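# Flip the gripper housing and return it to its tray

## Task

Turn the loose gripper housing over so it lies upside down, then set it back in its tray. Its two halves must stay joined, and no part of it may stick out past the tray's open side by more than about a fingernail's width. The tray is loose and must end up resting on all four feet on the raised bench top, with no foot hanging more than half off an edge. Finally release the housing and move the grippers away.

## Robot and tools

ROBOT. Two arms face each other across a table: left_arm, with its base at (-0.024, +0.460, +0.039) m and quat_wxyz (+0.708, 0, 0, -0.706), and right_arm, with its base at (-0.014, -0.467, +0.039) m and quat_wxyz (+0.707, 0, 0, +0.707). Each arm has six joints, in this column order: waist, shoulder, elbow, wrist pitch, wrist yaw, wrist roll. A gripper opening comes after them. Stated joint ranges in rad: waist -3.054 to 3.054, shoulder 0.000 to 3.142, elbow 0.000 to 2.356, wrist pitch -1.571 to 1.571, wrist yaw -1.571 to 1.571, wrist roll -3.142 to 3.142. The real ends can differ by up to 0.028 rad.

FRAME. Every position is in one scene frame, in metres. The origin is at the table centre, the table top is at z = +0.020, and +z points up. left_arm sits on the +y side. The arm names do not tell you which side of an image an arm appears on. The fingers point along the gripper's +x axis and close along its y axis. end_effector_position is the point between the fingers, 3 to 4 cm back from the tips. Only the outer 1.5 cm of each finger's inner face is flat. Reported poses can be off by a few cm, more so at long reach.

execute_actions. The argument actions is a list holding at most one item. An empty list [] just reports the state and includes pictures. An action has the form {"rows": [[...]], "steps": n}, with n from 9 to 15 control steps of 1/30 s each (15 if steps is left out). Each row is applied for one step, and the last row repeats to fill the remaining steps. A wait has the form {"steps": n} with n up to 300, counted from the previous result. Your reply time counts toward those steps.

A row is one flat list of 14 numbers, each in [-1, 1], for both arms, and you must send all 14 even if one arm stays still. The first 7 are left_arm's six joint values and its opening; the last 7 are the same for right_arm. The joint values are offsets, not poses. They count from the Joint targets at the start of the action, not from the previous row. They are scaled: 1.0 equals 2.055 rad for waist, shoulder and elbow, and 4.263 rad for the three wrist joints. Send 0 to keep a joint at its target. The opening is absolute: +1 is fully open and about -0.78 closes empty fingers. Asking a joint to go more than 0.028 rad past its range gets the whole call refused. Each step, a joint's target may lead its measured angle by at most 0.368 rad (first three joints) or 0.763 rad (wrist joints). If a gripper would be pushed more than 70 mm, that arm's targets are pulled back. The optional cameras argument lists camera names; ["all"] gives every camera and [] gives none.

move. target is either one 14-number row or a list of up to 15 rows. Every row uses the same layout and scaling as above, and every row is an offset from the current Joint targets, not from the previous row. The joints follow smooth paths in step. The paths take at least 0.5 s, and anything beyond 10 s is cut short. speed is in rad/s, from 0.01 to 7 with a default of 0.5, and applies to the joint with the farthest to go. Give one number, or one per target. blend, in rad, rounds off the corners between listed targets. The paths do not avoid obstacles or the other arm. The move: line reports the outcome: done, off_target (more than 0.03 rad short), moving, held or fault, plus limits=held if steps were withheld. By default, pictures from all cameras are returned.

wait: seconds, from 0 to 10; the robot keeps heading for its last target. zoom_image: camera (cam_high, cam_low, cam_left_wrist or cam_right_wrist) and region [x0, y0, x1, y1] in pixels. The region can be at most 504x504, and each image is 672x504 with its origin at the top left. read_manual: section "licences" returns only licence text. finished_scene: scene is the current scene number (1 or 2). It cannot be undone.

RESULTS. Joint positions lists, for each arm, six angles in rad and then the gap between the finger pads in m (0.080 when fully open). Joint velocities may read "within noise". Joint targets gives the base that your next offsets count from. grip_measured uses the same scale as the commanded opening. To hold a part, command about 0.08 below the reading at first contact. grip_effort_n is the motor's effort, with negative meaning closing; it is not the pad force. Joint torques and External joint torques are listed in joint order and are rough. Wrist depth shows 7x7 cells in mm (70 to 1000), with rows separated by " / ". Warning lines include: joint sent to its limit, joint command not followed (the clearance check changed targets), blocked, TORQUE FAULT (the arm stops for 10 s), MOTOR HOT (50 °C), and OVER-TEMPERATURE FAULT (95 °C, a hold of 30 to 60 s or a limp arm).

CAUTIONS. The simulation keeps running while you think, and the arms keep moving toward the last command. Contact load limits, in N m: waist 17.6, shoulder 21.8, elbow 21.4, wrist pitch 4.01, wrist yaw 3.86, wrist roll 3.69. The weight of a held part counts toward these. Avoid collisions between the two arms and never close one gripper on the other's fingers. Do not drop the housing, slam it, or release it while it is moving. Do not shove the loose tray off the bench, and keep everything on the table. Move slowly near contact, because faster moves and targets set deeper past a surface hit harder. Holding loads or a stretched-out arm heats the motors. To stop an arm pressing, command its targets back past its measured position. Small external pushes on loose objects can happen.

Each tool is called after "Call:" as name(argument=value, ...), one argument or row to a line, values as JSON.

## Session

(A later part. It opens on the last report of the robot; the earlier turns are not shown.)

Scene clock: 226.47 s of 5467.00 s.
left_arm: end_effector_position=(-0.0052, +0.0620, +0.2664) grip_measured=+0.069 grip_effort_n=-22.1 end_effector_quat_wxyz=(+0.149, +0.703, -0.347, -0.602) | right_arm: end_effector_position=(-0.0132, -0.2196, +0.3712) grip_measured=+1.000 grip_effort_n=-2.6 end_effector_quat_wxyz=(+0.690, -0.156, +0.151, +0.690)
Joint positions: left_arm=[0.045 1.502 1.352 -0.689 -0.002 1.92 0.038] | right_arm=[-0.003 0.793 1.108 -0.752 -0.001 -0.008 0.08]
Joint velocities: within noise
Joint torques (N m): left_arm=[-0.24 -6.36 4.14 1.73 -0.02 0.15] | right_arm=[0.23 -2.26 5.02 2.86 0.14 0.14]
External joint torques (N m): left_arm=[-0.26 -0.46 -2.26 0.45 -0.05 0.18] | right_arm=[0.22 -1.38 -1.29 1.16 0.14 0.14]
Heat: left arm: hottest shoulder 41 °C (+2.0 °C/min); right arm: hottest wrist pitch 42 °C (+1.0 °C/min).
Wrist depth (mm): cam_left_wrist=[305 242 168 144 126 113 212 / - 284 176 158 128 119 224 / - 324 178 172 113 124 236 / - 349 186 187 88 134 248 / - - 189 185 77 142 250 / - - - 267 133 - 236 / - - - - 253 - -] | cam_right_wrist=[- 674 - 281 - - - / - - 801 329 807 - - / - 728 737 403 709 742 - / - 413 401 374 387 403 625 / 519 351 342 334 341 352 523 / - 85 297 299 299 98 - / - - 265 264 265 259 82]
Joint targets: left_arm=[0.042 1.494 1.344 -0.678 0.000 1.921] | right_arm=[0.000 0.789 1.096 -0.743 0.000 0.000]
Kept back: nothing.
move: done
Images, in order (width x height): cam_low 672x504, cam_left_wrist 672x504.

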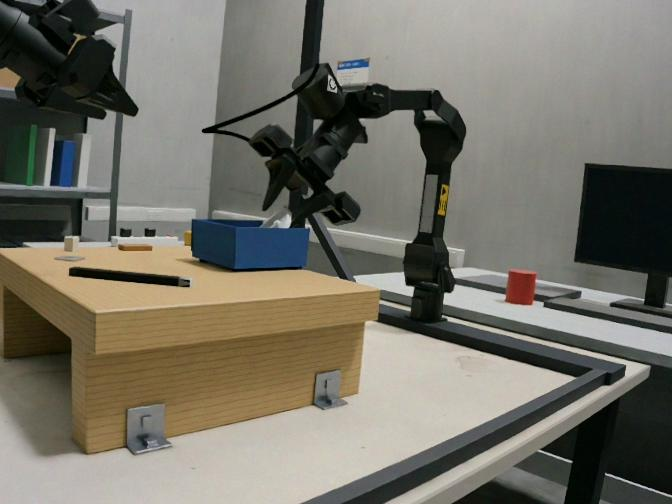

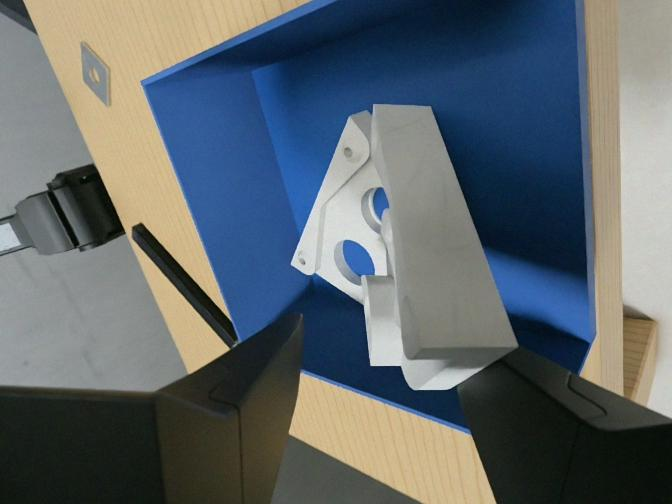

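Call:
execute_actions(
  actions=[],
)

Scene clock: 228.93 s of 5467.00 s.
left_arm: end_effector_position=(-0.0052, +0.0620, +0.2664) grip_measured=+0.069 grip_effort_n=-22.1 end_effector_quat_wxyz=(+0.149, +0.703, -0.347, -0.602) | right_arm: end_effector_position=(-0.0132, -0.2196, +0.3712) grip_measured=+1.000 grip_effort_n=-2.6 end_effector_quat_wxyz=(+0.690, -0.156, +0.151, +0.690)
Joint positions: left_arm=[0.045 1.502 1.352 -0.689 -0.002 1.92 0.038] | right_arm=[-0.003 0.793 1.108 -0.752 -0.001 -0.008 0.08]
Joint velocities: within noise
Joint torques (N m): left_arm=[-0.25 -6.36 4.13 1.73 -0.02 0.14] | right_arm=[0.23 -2.27 5.03 2.86 0.13 0.15]
External joint torques (N m): left_arm=[-0.23 -0.47 -2.28 0.44 -0.05 0.17] | right_arm=[0.22 -1.38 -1.35 1.13 0.14 0.14]
Heat: left arm: hottest shoulder 41 °C (+1.0 °C/min); right arm: hottest wrist pitch 42 °C (+1.0 °C/min).
Wrist depth (mm): cam_left_wrist=[307 242 168 144 126 112 211 / - 283 176 158 128 119 225 / - 323 178 171 113 124 237 / - 350 186 188 88 134 248 / - - 188 185 77 142 249 / - - - 267 133 - 237 / - - - - 252 - -] | cam_right_wrist=[- 669 - 281 - - - / - - 803 328 804 - - / - 725 736 403 711 740 - / - 414 401 375 390 404 626 / 514 352 343 332 341 355 525 / - 85 298 298 298 97 - / - - 264 264 265 259 82]
Joint targets: left_arm=[0.042 1.494 1.344 -0.678 0.000 1.921] | right_arm=[0.000 0.789 1.096 -0.743 0.000 0.000]
Steps of this call (1-74: nothing new was sent). Readings (joint positions of left_arm | right_arm):
1: [0.045 1.502 1.352 -0.689 -0.002 1.920] | [-0.003 0.793 1.108 -0.752 -0.001 -0.008]
2: [0.045 1.502 1.352 -0.689 -0.002 1.920] | [-0.003 0.793 1.108 -0.752 -0.001 -0.008]
4: [0.045 1.502 1.352 -0.689 -0.002 1.920] | [-0.003 0.793 1.108 -0.752 -0.001 -0.008]
8: [0.045 1.502 1.352 -0.689 -0.002 1.920] | [-0.003 0.793 1.108 -0.752 -0.001 -0.008]
74: the state above

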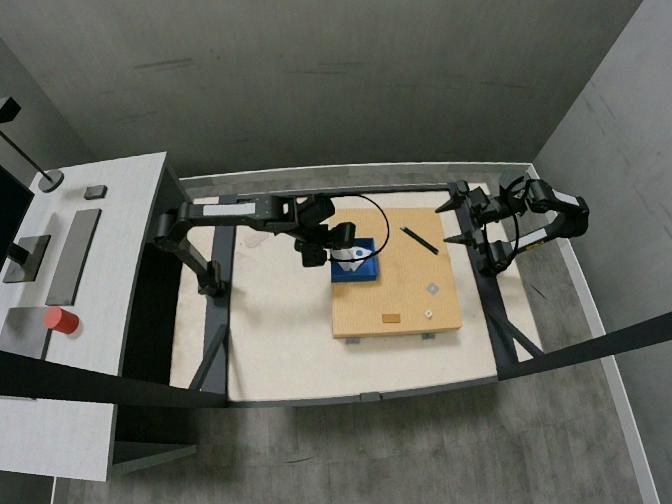

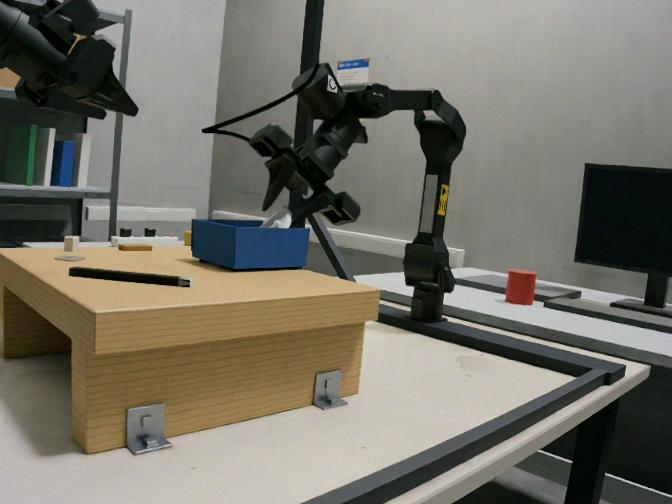

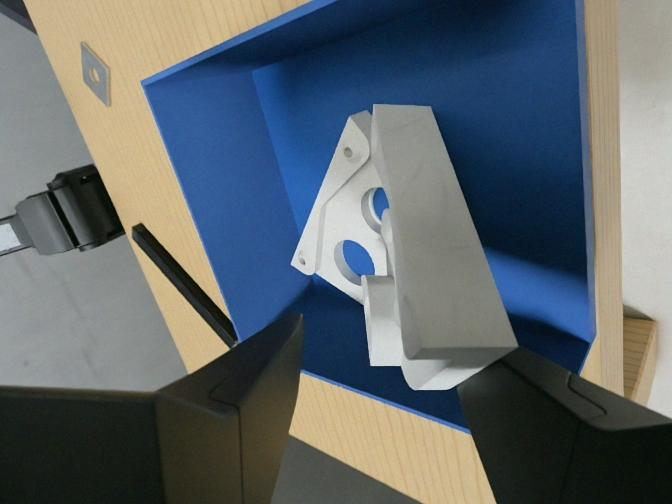

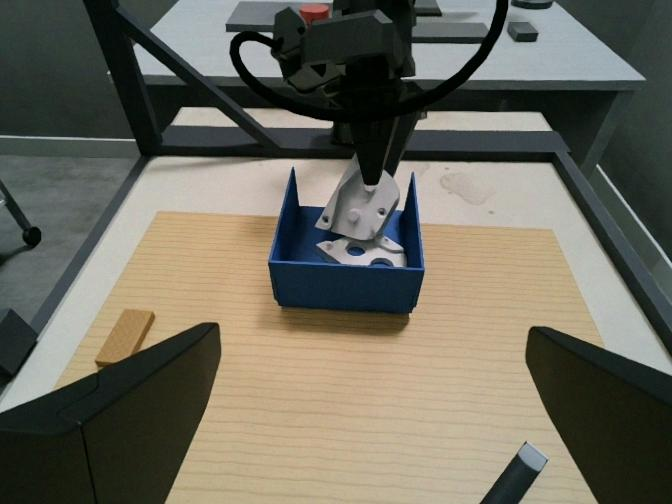

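Call:
zoom_image(
  camera="cam_left_wrist",
  region=[250, 80, 600, 430],
)

Call:
zoom_image(
  camera="cam_right_wrist",
  region=[240, 130, 460, 330],
)

Scaled by 1.440 from the camera's 672x504 image, which has a finer 960x720 frame.

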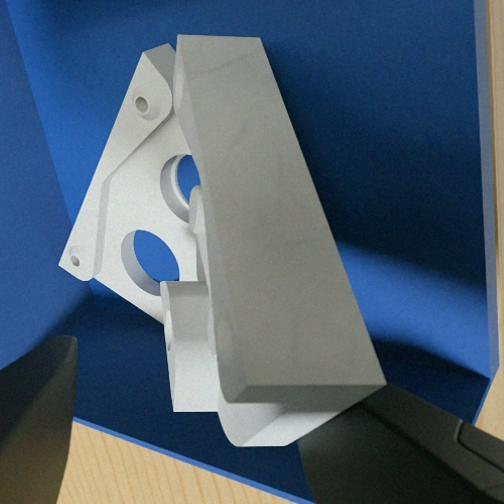

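Scaled by 2.291 from the camera's 672x504 image, which has a finer 960x720 frame.

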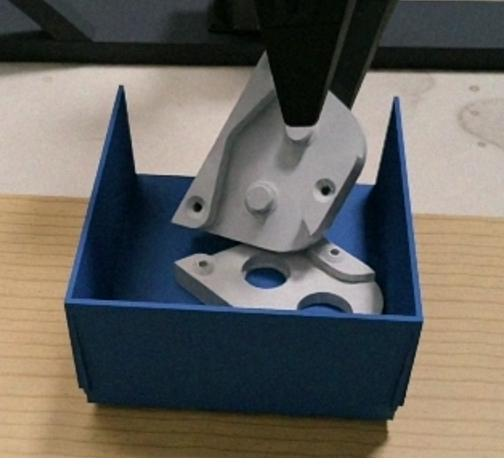

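Call:
move(
  target=[-0.01606, -0.01679, -0.00827, -0.0041, 0, 0, 0.0655, 0, 0, 0, 0, 0, 0, 1],
  speed=0.08,
  cameras=["cam_left_wrist", "cam_right_wrist"],
)

Scene clock: 243.67 s of 5467.00 s.
left_arm: end_effector_position=(-0.0187, +0.0688, +0.2692) grip_measured=+0.069 grip_effort_n=-21.6 end_effector_quat_wxyz=(+0.140, +0.697, -0.360, -0.604) | right_arm: end_effector_position=(-0.0132, -0.2196, +0.3712) grip_measured=+1.000 grip_effort_n=-2.6 end_effector_quat_wxyz=(+0.690, -0.156, +0.151, +0.690)
Joint positions: left_arm=[0.012 1.474 1.335 -0.697 -0.002 1.92 0.038] | right_arm=[-0.003 0.793 1.108 -0.752 -0.001 -0.008 0.08]
Joint velocities: within noise
Joint torques (N m): left_arm=[-0.16 -6.76 4.11 1.17 -0.01 0.14] | right_arm=[0.23 -2.26 5.03 2.86 0.14 0.14]
External joint torques (N m): left_arm=[-0.14 -1.03 -2.31 -0.12 -0.05 0.17] | right_arm=[0.23 -1.35 -1.36 1.14 0.14 0.14]
Heat: left arm: hottest shoulder 40 °C (-2.0 °C/min); right arm: hottest wrist pitch 42 °C (+1.0 °C/min).
Wrist depth (mm): cam_left_wrist=[314 248 199 166 137 121 219 / - 279 194 162 135 124 227 / - 333 188 180 140 128 243 / 505 377 192 196 95 137 251 / - - 195 208 - 146 267 / - - - 175 111 - 258 / - - - 329 259 - -] | cam_right_wrist=[- 670 363 278 - - - / - - 802 330 883 - - / - 737 731 381 747 741 - / - 414 401 373 390 402 623 / 521 351 340 333 340 353 522 / - 85 298 298 298 97 - / - - 264 265 265 259 82]
Joint targets: left_arm=[0.009 1.460 1.326 -0.696 0.000 1.921] | right_arm=[0.000 0.789 1.096 -0.743 0.000 0.000]
Kept back: nothing.
move: done
Images, in order (width x height): cam_left_wrist 672x504, cam_right_wrist 672x504.

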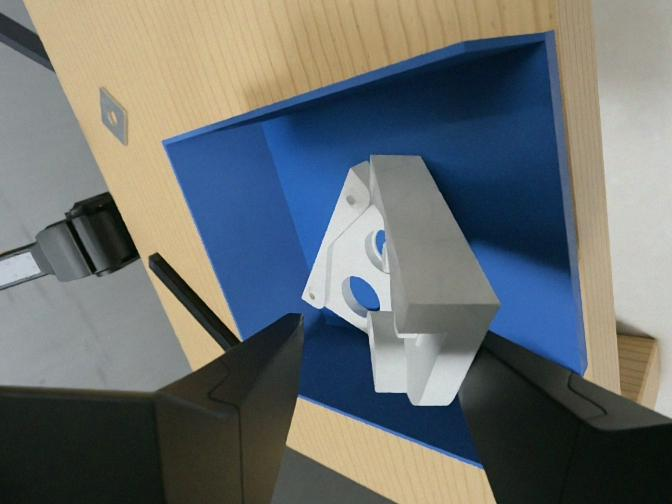

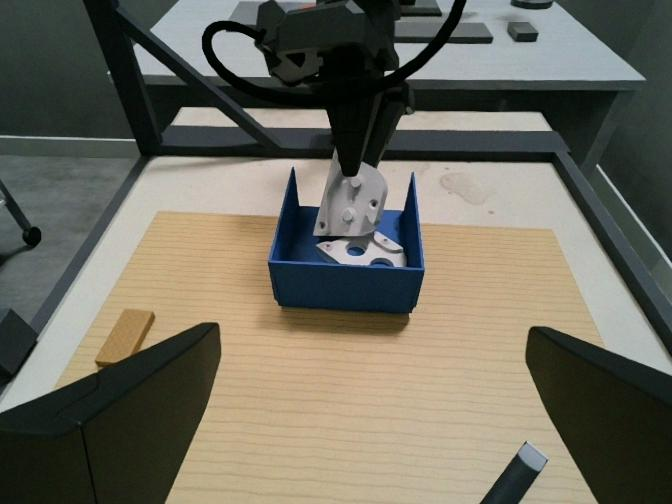

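Call:
zoom_image(
  camera="cam_left_wrist",
  region=[280, 130, 540, 430],
)

Scaled by 1.680 from the camera's 672x504 image, which has a finer 960x720 frame.

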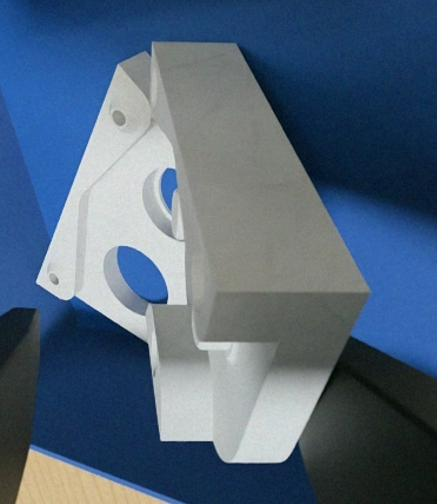

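Call:
zoom_image(
  camera="cam_right_wrist",
  region=[240, 130, 460, 330],
)

Scaled by 2.291 from the camera's 672x504 image, which has a finer 960x720 frame.

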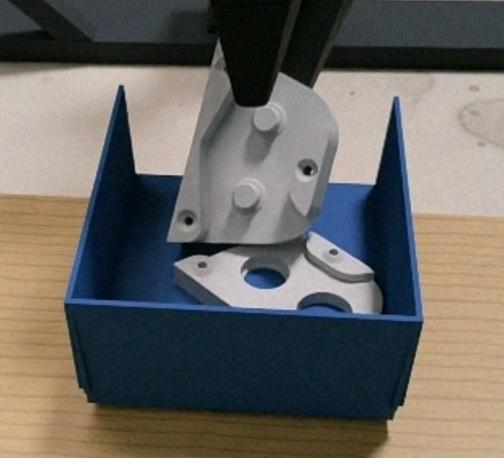

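Call:
move(
  target=[-0.0178, -0.0104, -0.0118, 0.0007, 0, 0, 0.0655, 0, 0, 0, 0, 0, 0, 1],
  speed=0.08,
  cameras=["cam_left_wrist", "cam_right_wrist"],
)

Call:
zoom_image(
  camera="cam_left_wrist",
  region=[260, 130, 560, 430],
)

Call:
zoom_image(
  camera="cam_right_wrist",
  region=[240, 130, 460, 330],
)

Scene clock: 249.53 s of 5467.00 s.
left_arm: end_effector_position=(-0.0327, +0.0748, +0.2675) grip_measured=+0.069 grip_effort_n=-22.1 end_effector_quat_wxyz=(+0.128, +0.691, -0.371, -0.607) | right_arm: end_effector_position=(-0.0132, -0.2196, +0.3712) grip_measured=+1.000 grip_effort_n=-2.6 end_effector_quat_wxyz=(+0.690, -0.156, +0.151, +0.690)
Joint positions: left_arm=[-0.024 1.452 1.311 -0.697 -0.002 1.92 0.038] | right_arm=[-0.003 0.793 1.108 -0.752 -0.001 -0.008 0.08]
Joint velocities: within noise
Joint torques (N m): left_arm=[-0.29 -6.68 4.12 1.36 0 0.14] | right_arm=[0.23 -2.27 5.05 2.86 0.13 0.14]
External joint torques (N m): left_arm=[-0.31 -1.16 -2.28 0.07 -0.03 0.17] | right_arm=[0.25 -1.38 -1.31 1.14 0.13 0.14]
Heat: left arm: hottest shoulder 40 °C (-2.0 °C/min); right arm: hottest wrist pitch 42 °C (+1.0 °C/min).
Wrist depth (mm): cam_left_wrist=[310 245 195 162 139 130 221 / 492 275 218 177 142 132 234 / - 320 198 171 142 134 246 / - 384 196 198 151 140 256 / - - 196 216 93 148 275 / - - - 196 109 - 270 / - - - 323 158 - -] | cam_right_wrist=[- 664 346 313 - - - / - - 804 338 - - - / - 729 740 382 738 747 - / - 414 400 374 389 404 624 / 515 353 341 332 341 352 523 / - 85 298 300 300 98 - / - - 265 265 264 259 82]
Joint targets: left_arm=[-0.027 1.438 1.302 -0.693 0.000 1.921] | right_arm=[0.000 0.789 1.096 -0.743 0.000 0.000]
Kept back: nothing.
move: done
Images, in order (width x height): cam_left_wrist 672x504, cam_right_wrist 672x504.

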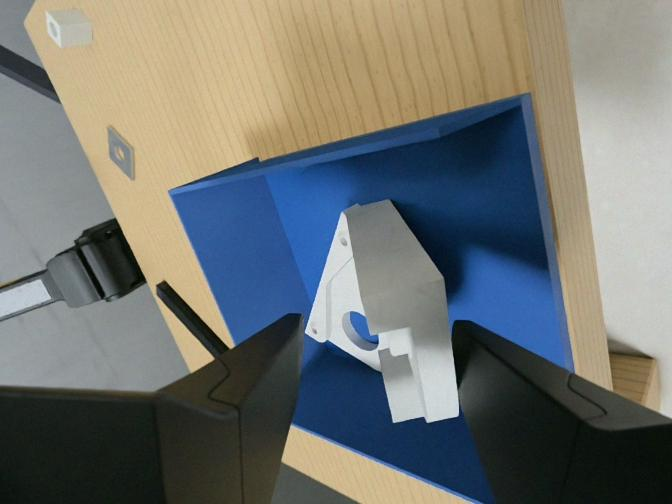

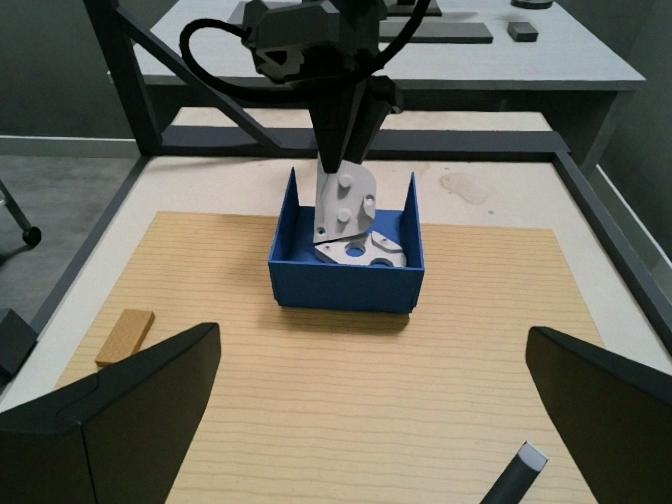

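Scaled by 1.680 from the camera's 672x504 image, which has a finer 960x720 frame.

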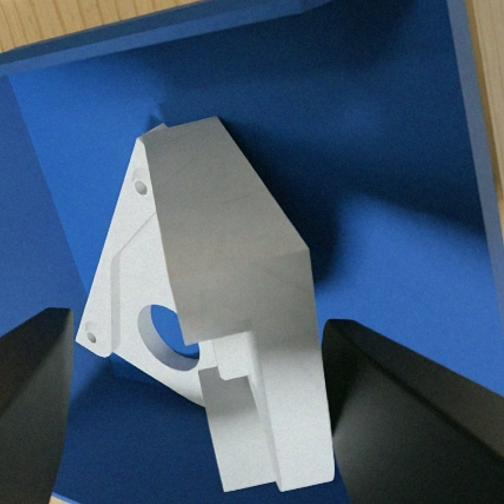

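Scaled by 2.291 from the camera's 672x504 image, which has a finer 960x720 frame.

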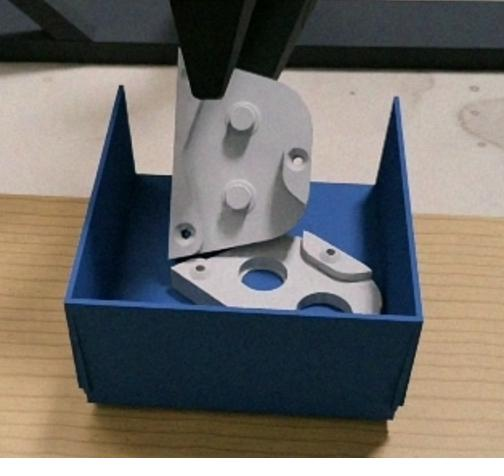

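Call:
zoom_image(
  camera="cam_left_wrist",
  region=[330, 180, 480, 330],
)

Call:
zoom_image(
  camera="cam_left_wrist",
  region=[350, 280, 500, 430],
)

Scaled by 3.360 from the camera's 672x504 image, which has a finer 960x720 frame.

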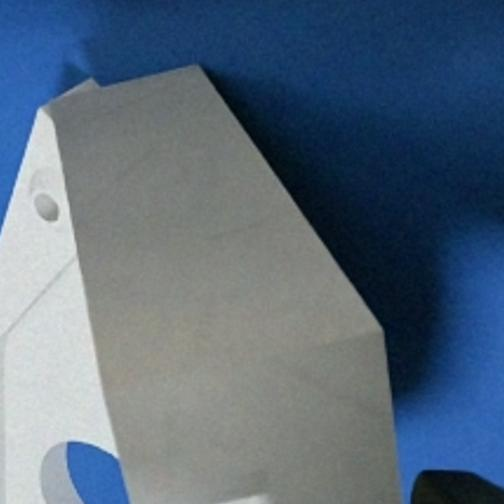

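Scaled by 3.360 from the camera's 672x504 image, which has a finer 960x720 frame.

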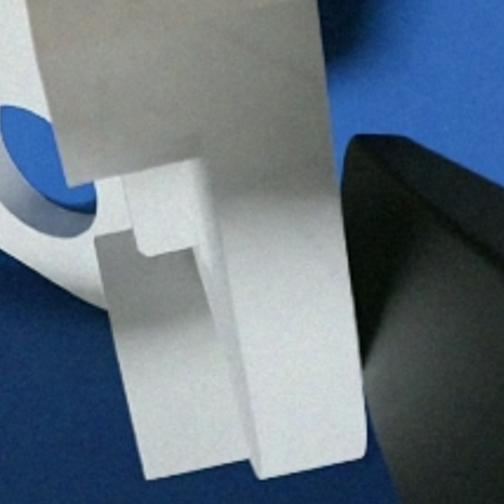

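Call:
move(
  target=[0.0071, -0.0545, -0.0978, 0.0528, 0, -0.0753, 0.0655, 0, 0, 0, 0, 0, 0, 1],
  speed=0.15,
  cameras=["cam_left_wrist", "cam_right_wrist"],
)

Call:
zoom_image(
  camera="cam_left_wrist",
  region=[260, 130, 560, 430],
)

Call:
zoom_image(
  camera="cam_right_wrist",
  region=[240, 130, 460, 330],
)

Scene clock: 269.13 s of 5467.00 s.
left_arm: end_effector_position=(-0.0292, +0.0831, +0.2602) grip_measured=+0.069 grip_effort_n=-22.1 end_effector_quat_wxyz=(+0.279, +0.646, -0.312, -0.638) | right_arm: end_effector_position=(-0.0132, -0.2196, +0.3712) grip_measured=+1.000 grip_effort_n=-2.6 end_effector_quat_wxyz=(+0.690, -0.156, +0.151, +0.690)
Joint positions: left_arm=[-0.016 1.34 1.11 -0.479 -0.002 1.608 0.038] | right_arm=[-0.003 0.793 1.108 -0.752 -0.001 -0.008 0.08]
Joint velocities: within noise
Joint torques (N m): left_arm=[0.25 -5.96 4.22 1.89 -0.01 -0.18] | right_arm=[0.23 -2.26 5.05 2.86 0.13 0.14]
External joint torques (N m): left_arm=[0.26 -1.05 -2.38 0.46 -0.04 -0.14] | right_arm=[0.23 -1.38 -1.29 1.16 0.14 0.14]
Heat: left arm: hottest shoulder 39 °C (-3.0 °C/min); right arm: hottest wrist pitch 43 °C (+1.0 °C/min).
Wrist depth (mm): cam_left_wrist=[- 349 251 192 156 131 126 / - 541 246 197 159 135 139 / - 513 192 194 151 126 228 / - - 208 206 102 133 239 / - - 210 210 94 146 256 / - - - 171 106 - 260 / - - - 161 149 - -] | cam_right_wrist=[- 677 - 289 - - - / - - 904 349 - - - / - 737 738 390 738 737 - / - 415 402 374 390 404 628 / 521 351 341 333 340 354 523 / - 85 297 298 299 98 - / - - 265 265 264 259 82]
Joint targets: left_arm=[-0.013 1.326 1.101 -0.468 0.000 1.600] | right_arm=[0.000 0.789 1.096 -0.743 0.000 0.000]
Kept back: nothing.
move: done
Images, in order (width x height): cam_left_wrist 672x504, cam_right_wrist 672x504.

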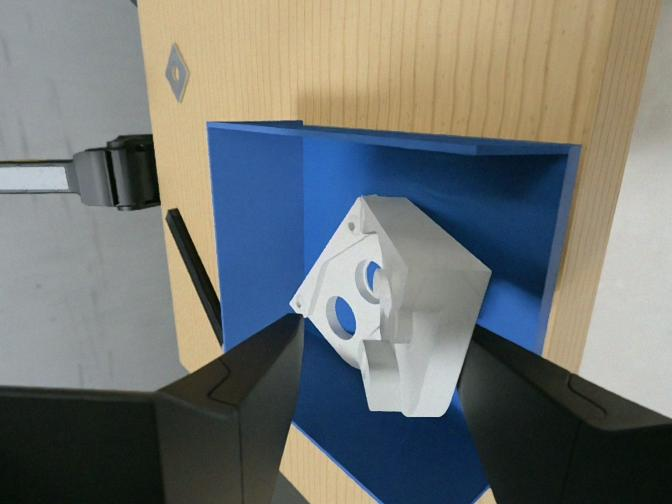

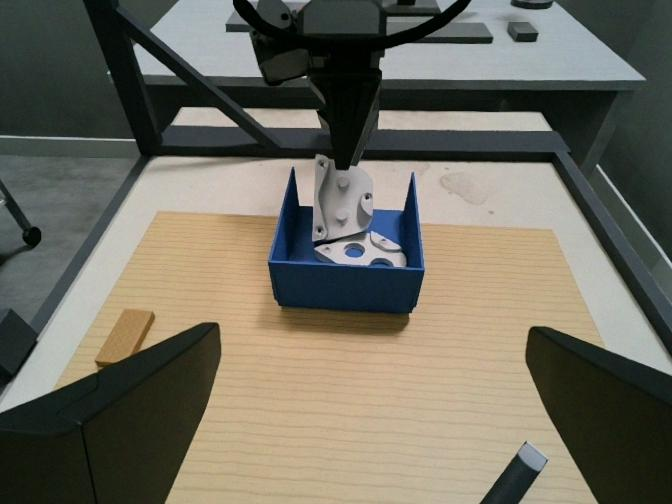

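Scaled by 1.680 from the camera's 672x504 image, which has a finer 960x720 frame.

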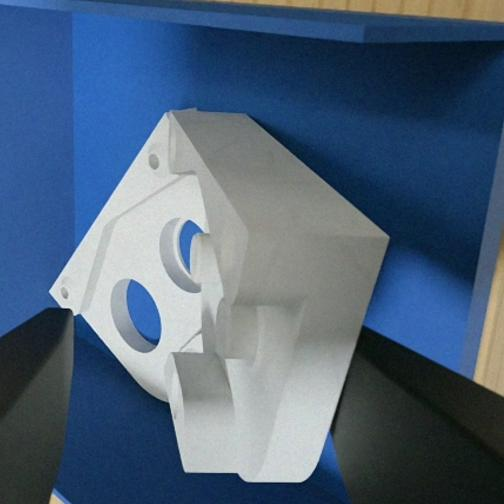

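Scaled by 2.291 from the camera's 672x504 image, which has a finer 960x720 frame.

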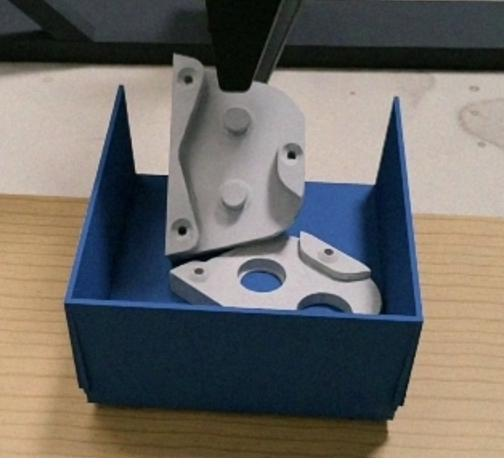

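Call:
zoom_image(
  camera="cam_left_wrist",
  region=[350, 180, 510, 300],
)

Call:
zoom_image(
  camera="cam_left_wrist",
  region=[350, 290, 510, 430],
)

Scaled by 3.150 from the camera's 672x504 image, which has a finer 960x720 frame.

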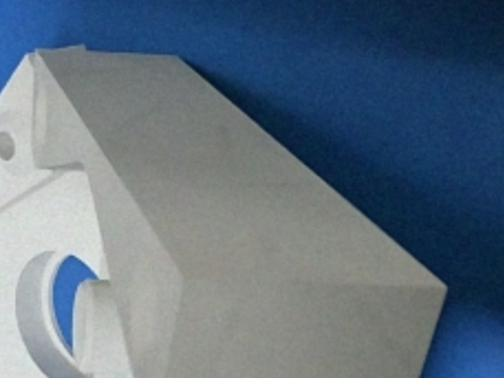

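Scaled by 3.150 from the camera's 672x504 image, which has a finer 960x720 frame.

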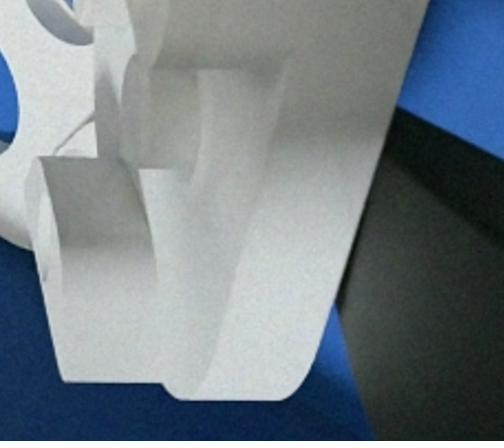

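Call:
move(
  target=[0, -0.06166, -0.12574, 0.0703, 0, 0, 0.0655, 0, 0, 0, 0, 0, 0, 1],
  speed=0.2,
  cameras=["cam_left_wrist", "cam_right_wrist"],
)

Call:
zoom_image(
  camera="cam_right_wrist",
  region=[240, 130, 460, 330],
)

Scene clock: 277.30 s of 5467.00 s.
left_arm: end_effector_position=(-0.0291, +0.0957, +0.2472) grip_measured=+0.069 grip_effort_n=-21.6 end_effector_quat_wxyz=(+0.333, +0.620, -0.364, -0.610) | right_arm: end_effector_position=(-0.0132, -0.2196, +0.3712) grip_measured=+1.000 grip_effort_n=-2.6 end_effector_quat_wxyz=(+0.690, -0.156, +0.151, +0.690)
Joint positions: left_arm=[-0.016 1.212 0.851 -0.18 -0.002 1.608 0.038] | right_arm=[-0.003 0.793 1.108 -0.752 -0.001 -0.008 0.08]
Joint velocities: within noise
Joint torques (N m): left_arm=[0.25 -5.07 4.26 2.05 -0.02 -0.19] | right_arm=[0.23 -2.26 5.03 2.86 0.14 0.14]
External joint torques (N m): left_arm=[0.26 -0.96 -2.42 0.5 -0.05 -0.14] | right_arm=[0.22 -1.4 -1.3 1.15 0.14 0.14]
Heat: left arm: hottest wrist pitch 40 °C (+2.0 °C/min); right arm: hottest wrist pitch 43 °C (+1.0 °C/min).
Wrist depth (mm): cam_left_wrist=[- - 297 208 155 124 120 / - - 286 205 157 128 127 / 627 596 203 208 139 119 140 / - - 216 218 95 129 228 / - - 221 215 95 140 241 / - - - 176 113 - 255 / - - - 155 149 - -] | cam_right_wrist=[- 675 - 320 - - - / - - 809 372 - - - / - 738 733 403 735 742 - / - 417 401 378 390 402 627 / 522 351 341 333 340 352 518 / - 85 298 298 299 98 - / - - 266 263 265 258 82]
Joint targets: left_arm=[-0.013 1.200 0.843 -0.168 0.000 1.600] | right_arm=[0.000 0.789 1.096 -0.743 0.000 0.000]
Kept back: nothing.
move: done
Images, in order (width x height): cam_left_wrist 672x504, cam_right_wrist 672x504.

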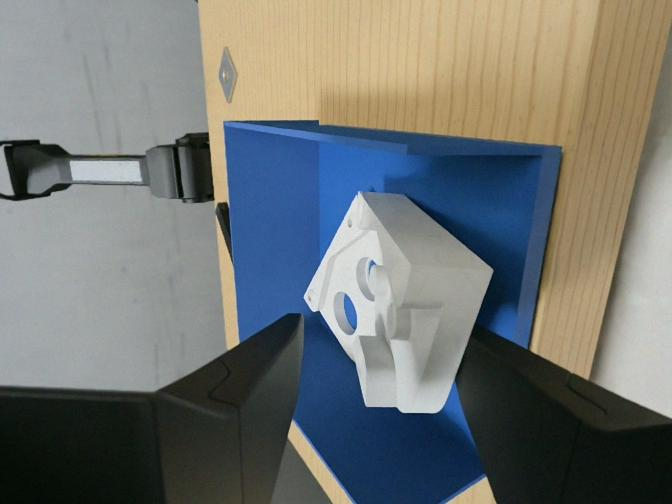

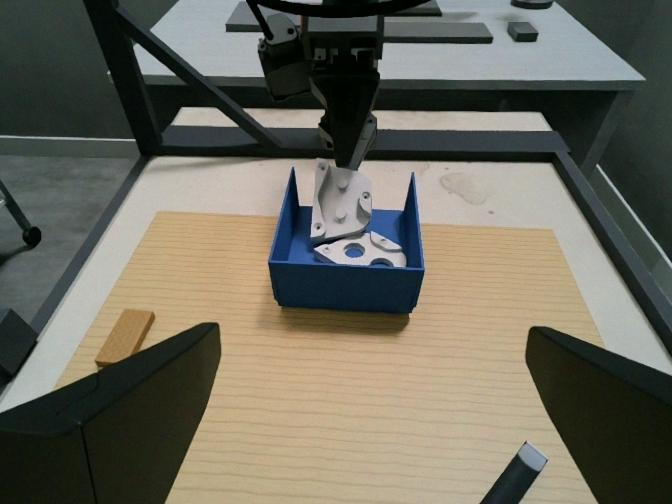

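Scaled by 2.291 from the camera's 672x504 image, which has a finer 960x720 frame.

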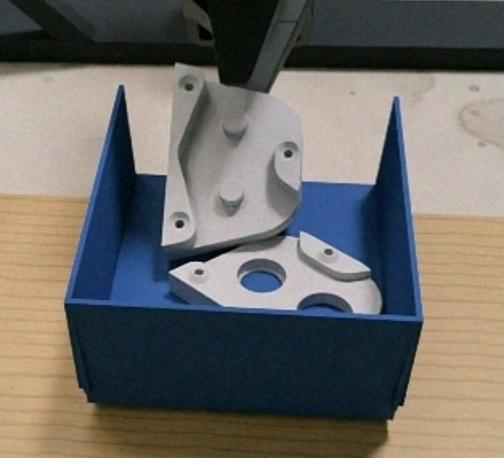

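Call:
move(
  target=[0, -0.0336, -0.1056, 0.0715, 0, 0, 0.0655, 0, 0, 0, 0, 0, 0, 1],
  speed=0.2,
  cameras=["cam_left_wrist", "cam_right_wrist"],
)

Call:
zoom_image(
  camera="cam_right_wrist",
  region=[240, 130, 460, 330],
)

Scene clock: 280.43 s of 5467.00 s.
left_arm: end_effector_position=(-0.0288, +0.1047, +0.2344) grip_measured=+0.069 grip_effort_n=-22.1 end_effector_quat_wxyz=(+0.381, +0.591, -0.410, -0.580) | right_arm: end_effector_position=(-0.0132, -0.2196, +0.3712) grip_measured=+1.000 grip_effort_n=-2.6 end_effector_quat_wxyz=(+0.690, -0.156, +0.151, +0.690)
Joint positions: left_arm=[-0.015 1.142 0.634 0.124 -0.002 1.608 0.038] | right_arm=[-0.003 0.793 1.108 -0.752 -0.001 -0.008 0.08]
Joint velocities: within noise
Joint torques (N m): left_arm=[0.25 -4.47 4.27 2.14 -0.02 -0.19] | right_arm=[0.22 -2.26 5.03 2.86 0.14 0.15]
External joint torques (N m): left_arm=[0.27 -0.95 -2.33 0.52 -0.04 -0.14] | right_arm=[0.23 -1.37 -1.35 1.13 0.14 0.14]
Heat: left arm: hottest wrist pitch 40 °C (+2.0 °C/min); right arm: hottest wrist pitch 43 °C (+1.0 °C/min).
Wrist depth (mm): cam_left_wrist=[- - - 235 158 118 110 / - - - 227 156 120 118 / 694 - 215 216 135 117 129 / - - 228 228 93 125 227 / - - 233 229 96 132 233 / - - - 176 111 - 240 / - - - 150 148 - -] | cam_right_wrist=[- 674 - 377 - - - / - - 813 388 - - - / - 736 739 411 745 746 - / - 415 401 378 388 400 629 / 517 353 341 335 341 353 519 / - 85 299 299 298 97 - / - - 264 266 264 259 82]
Joint targets: left_arm=[-0.013 1.131 0.626 0.137 0.000 1.600] | right_arm=[0.000 0.789 1.096 -0.743 0.000 0.000]
Kept back: nothing.
move: done
Images, in order (width x height): cam_left_wrist 672x504, cam_right_wrist 672x504.

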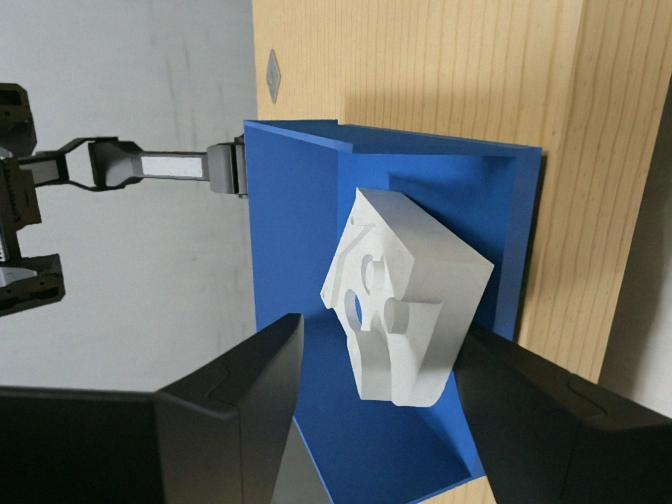

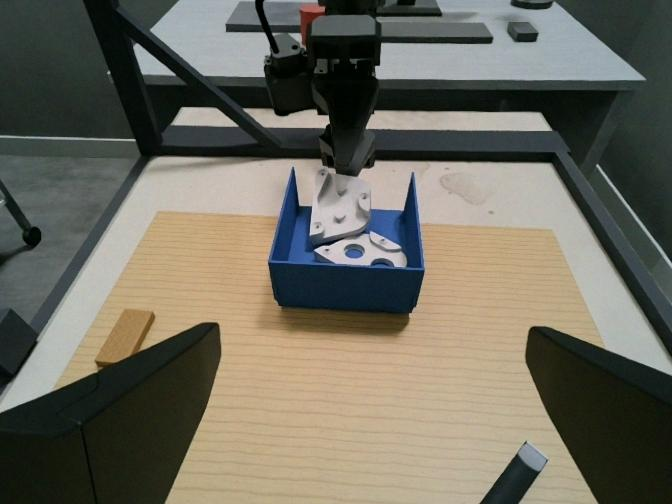

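Scaled by 2.291 from the camera's 672x504 image, which has a finer 960x720 frame.

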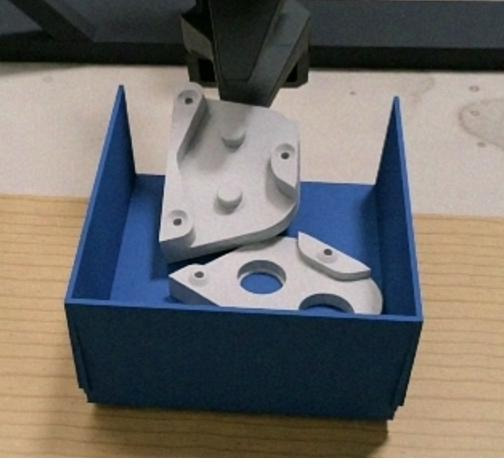

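Call:
move(
  target=[0, 0.0078, -0.1087, 0.0972, 0, 0, 0.0655, 0, 0, 0, 0, 0, 0, 1],
  speed=0.2,
  cameras=["cam_left_wrist", "cam_right_wrist"],
)

Call:
zoom_image(
  camera="cam_right_wrist",
  region=[240, 130, 460, 330],
)

Scene clock: 284.70 s of 5467.00 s.
left_arm: end_effector_position=(-0.0287, +0.1137, +0.2215) grip_measured=+0.069 grip_effort_n=-21.6 end_effector_quat_wxyz=(+0.436, +0.552, -0.463, -0.540) | right_arm: end_effector_position=(-0.0132, -0.2196, +0.3712) grip_measured=+1.000 grip_effort_n=-2.6 end_effector_quat_wxyz=(+0.690, -0.156, +0.151, +0.690)
Joint positions: left_arm=[-0.015 1.142 0.41 0.538 -0.002 1.608 0.038] | right_arm=[-0.003 0.793 1.108 -0.752 -0.001 -0.008 0.08]
Joint velocities: within noise
Joint torques (N m): left_arm=[0.23 -2.46 3.96 2.2 -0.03 -0.19] | right_arm=[0.22 -2.26 5.03 2.86 0.14 0.14]
External joint torques (N m): left_arm=[0.24 0.67 -2.19 0.57 -0.04 -0.14] | right_arm=[0.22 -1.35 -1.39 1.13 0.14 0.14]
Heat: left arm: hottest wrist pitch 41 °C (+2.0 °C/min); right arm: hottest wrist pitch 43 °C (+1.0 °C/min).
Wrist depth (mm): cam_left_wrist=[- - - 344 172 114 106 / - - - 253 164 117 113 / 407 786 769 225 134 115 120 / - - - 238 98 122 128 / - - - 245 99 130 234 / - - - 179 131 - 241 / - - - 149 154 - -] | cam_right_wrist=[- 679 - 436 - - - / - - 804 447 - - - / - 736 738 450 741 734 - / - 416 400 380 388 403 624 / 520 350 342 332 340 352 520 / - 85 298 299 298 98 - / - - 264 265 265 259 82]
Joint targets: left_arm=[-0.013 1.147 0.402 0.551 0.000 1.600] | right_arm=[0.000 0.789 1.096 -0.743 0.000 0.000]
Kept back: nothing.
move: done
Images, in order (width x height): cam_left_wrist 672x504, cam_right_wrist 672x504.

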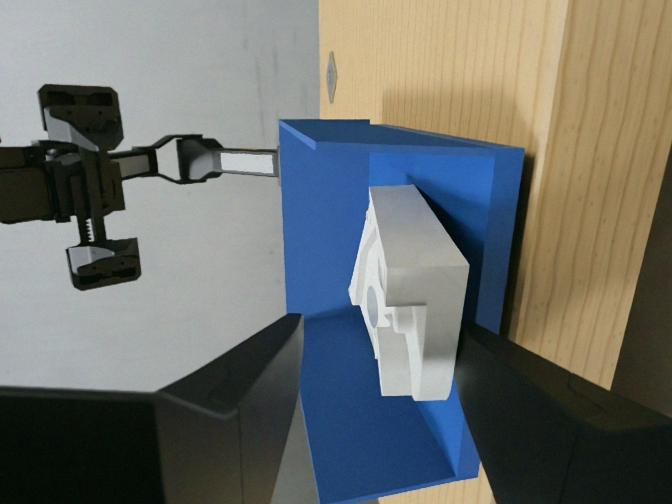

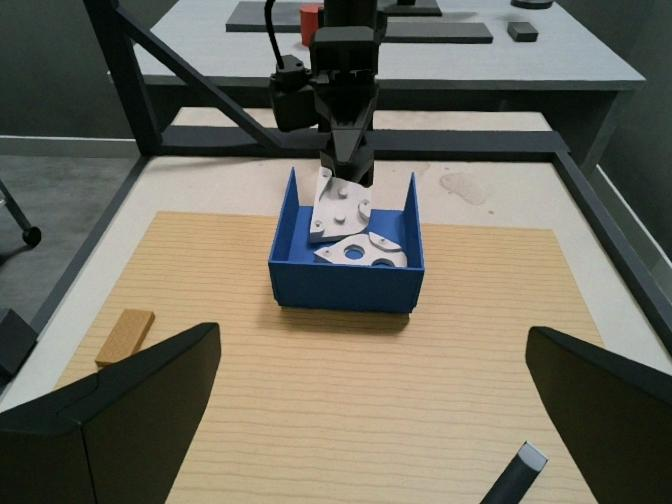

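Scaled by 2.291 from the camera's 672x504 image, which has a finer 960x720 frame.

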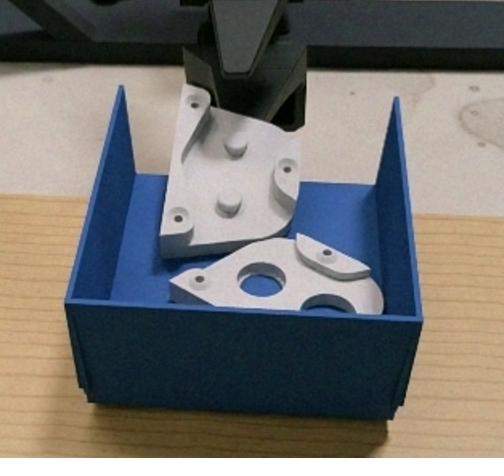

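Call:
move(
  target=[0, 0.0618, -0.0633, 0.0861, 0, 0, 0.0655, 0, 0, 0, 0, 0, 0, 1],
  speed=0.15,
  cameras=["cam_left_wrist", "cam_right_wrist"],
)

Call:
zoom_image(
  camera="cam_right_wrist",
  region=[240, 130, 460, 330],
)

Call:
zoom_image(
  camera="cam_left_wrist",
  region=[280, 150, 580, 450],
)

Scene clock: 288.80 s of 5467.00 s.
left_arm: end_effector_position=(-0.0287, +0.1169, +0.2047) grip_measured=+0.069 grip_effort_n=-22.1 end_effector_quat_wxyz=(+0.466, +0.527, -0.491, -0.514) | right_arm: end_effector_position=(-0.0132, -0.2196, +0.3712) grip_measured=+1.000 grip_effort_n=-2.6 end_effector_quat_wxyz=(+0.690, -0.156, +0.151, +0.690)
Joint positions: left_arm=[-0.015 1.269 0.279 0.906 -0.002 1.608 0.038] | right_arm=[-0.003 0.793 1.108 -0.752 -0.001 -0.008 0.08]
Joint velocities: within noise
Joint torques (N m): left_arm=[0.25 -2.52 3.46 2.19 -0.04 -0.19] | right_arm=[0.23 -2.25 5.03 2.86 0.14 0.14]
External joint torques (N m): left_arm=[0.26 0.76 -2 0.55 -0.05 -0.14] | right_arm=[0.24 -1.38 -1.34 1.13 0.13 0.14]
Heat: left arm: hottest wrist pitch 42 °C (+3.0 °C/min); right arm: hottest wrist pitch 43 °C (+1.0 °C/min).
Wrist depth (mm): cam_left_wrist=[- - - - 162 102 103 / - 425 - 281 163 108 109 / 429 454 - 227 124 113 116 / - - - 242 91 119 124 / - - - 244 99 126 234 / - - - 177 113 - 255 / - - - 154 147 - -] | cam_right_wrist=[- 671 - 467 - - - / - - 799 438 - - - / - 740 739 465 731 745 - / - 414 399 382 390 402 624 / 520 353 342 333 341 353 522 / - 85 300 298 299 97 - / - - 265 266 264 259 82]
Joint targets: left_arm=[-0.013 1.274 0.272 0.918 0.000 1.600] | right_arm=[0.000 0.789 1.096 -0.743 0.000 0.000]
Kept back: nothing.
move: done
Images, in order (width x height): cam_left_wrist 672x504, cam_right_wrist 672x504.

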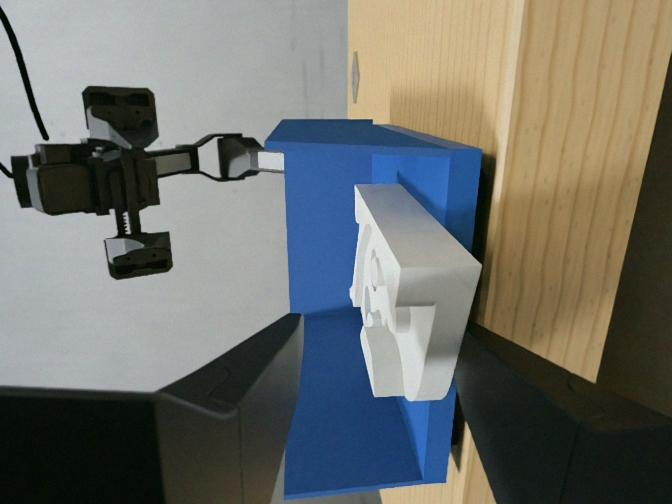

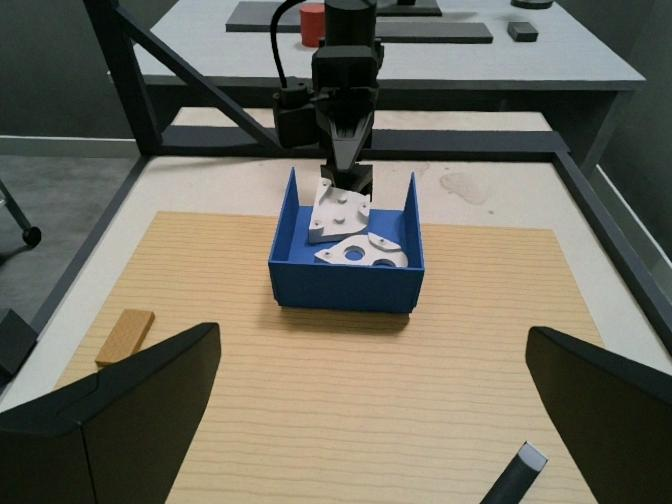

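Scaled by 2.291 from the camera's 672x504 image, which has a finer 960x720 frame.

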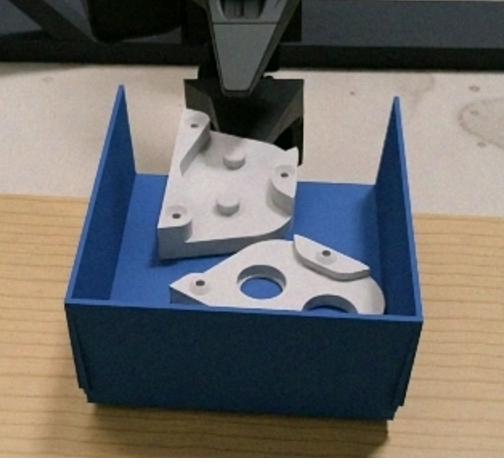

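Scaled by 1.680 from the camera's 672x504 image, which has a finer 960x720 frame.

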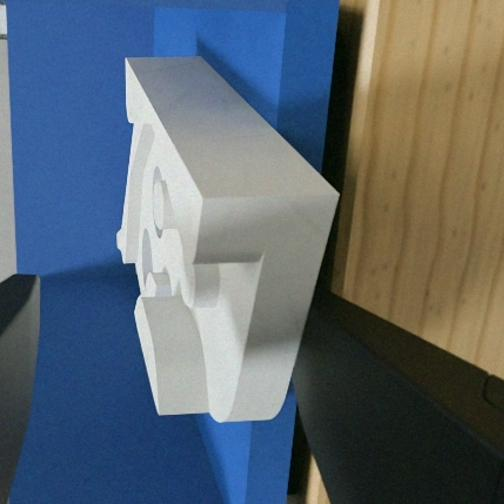

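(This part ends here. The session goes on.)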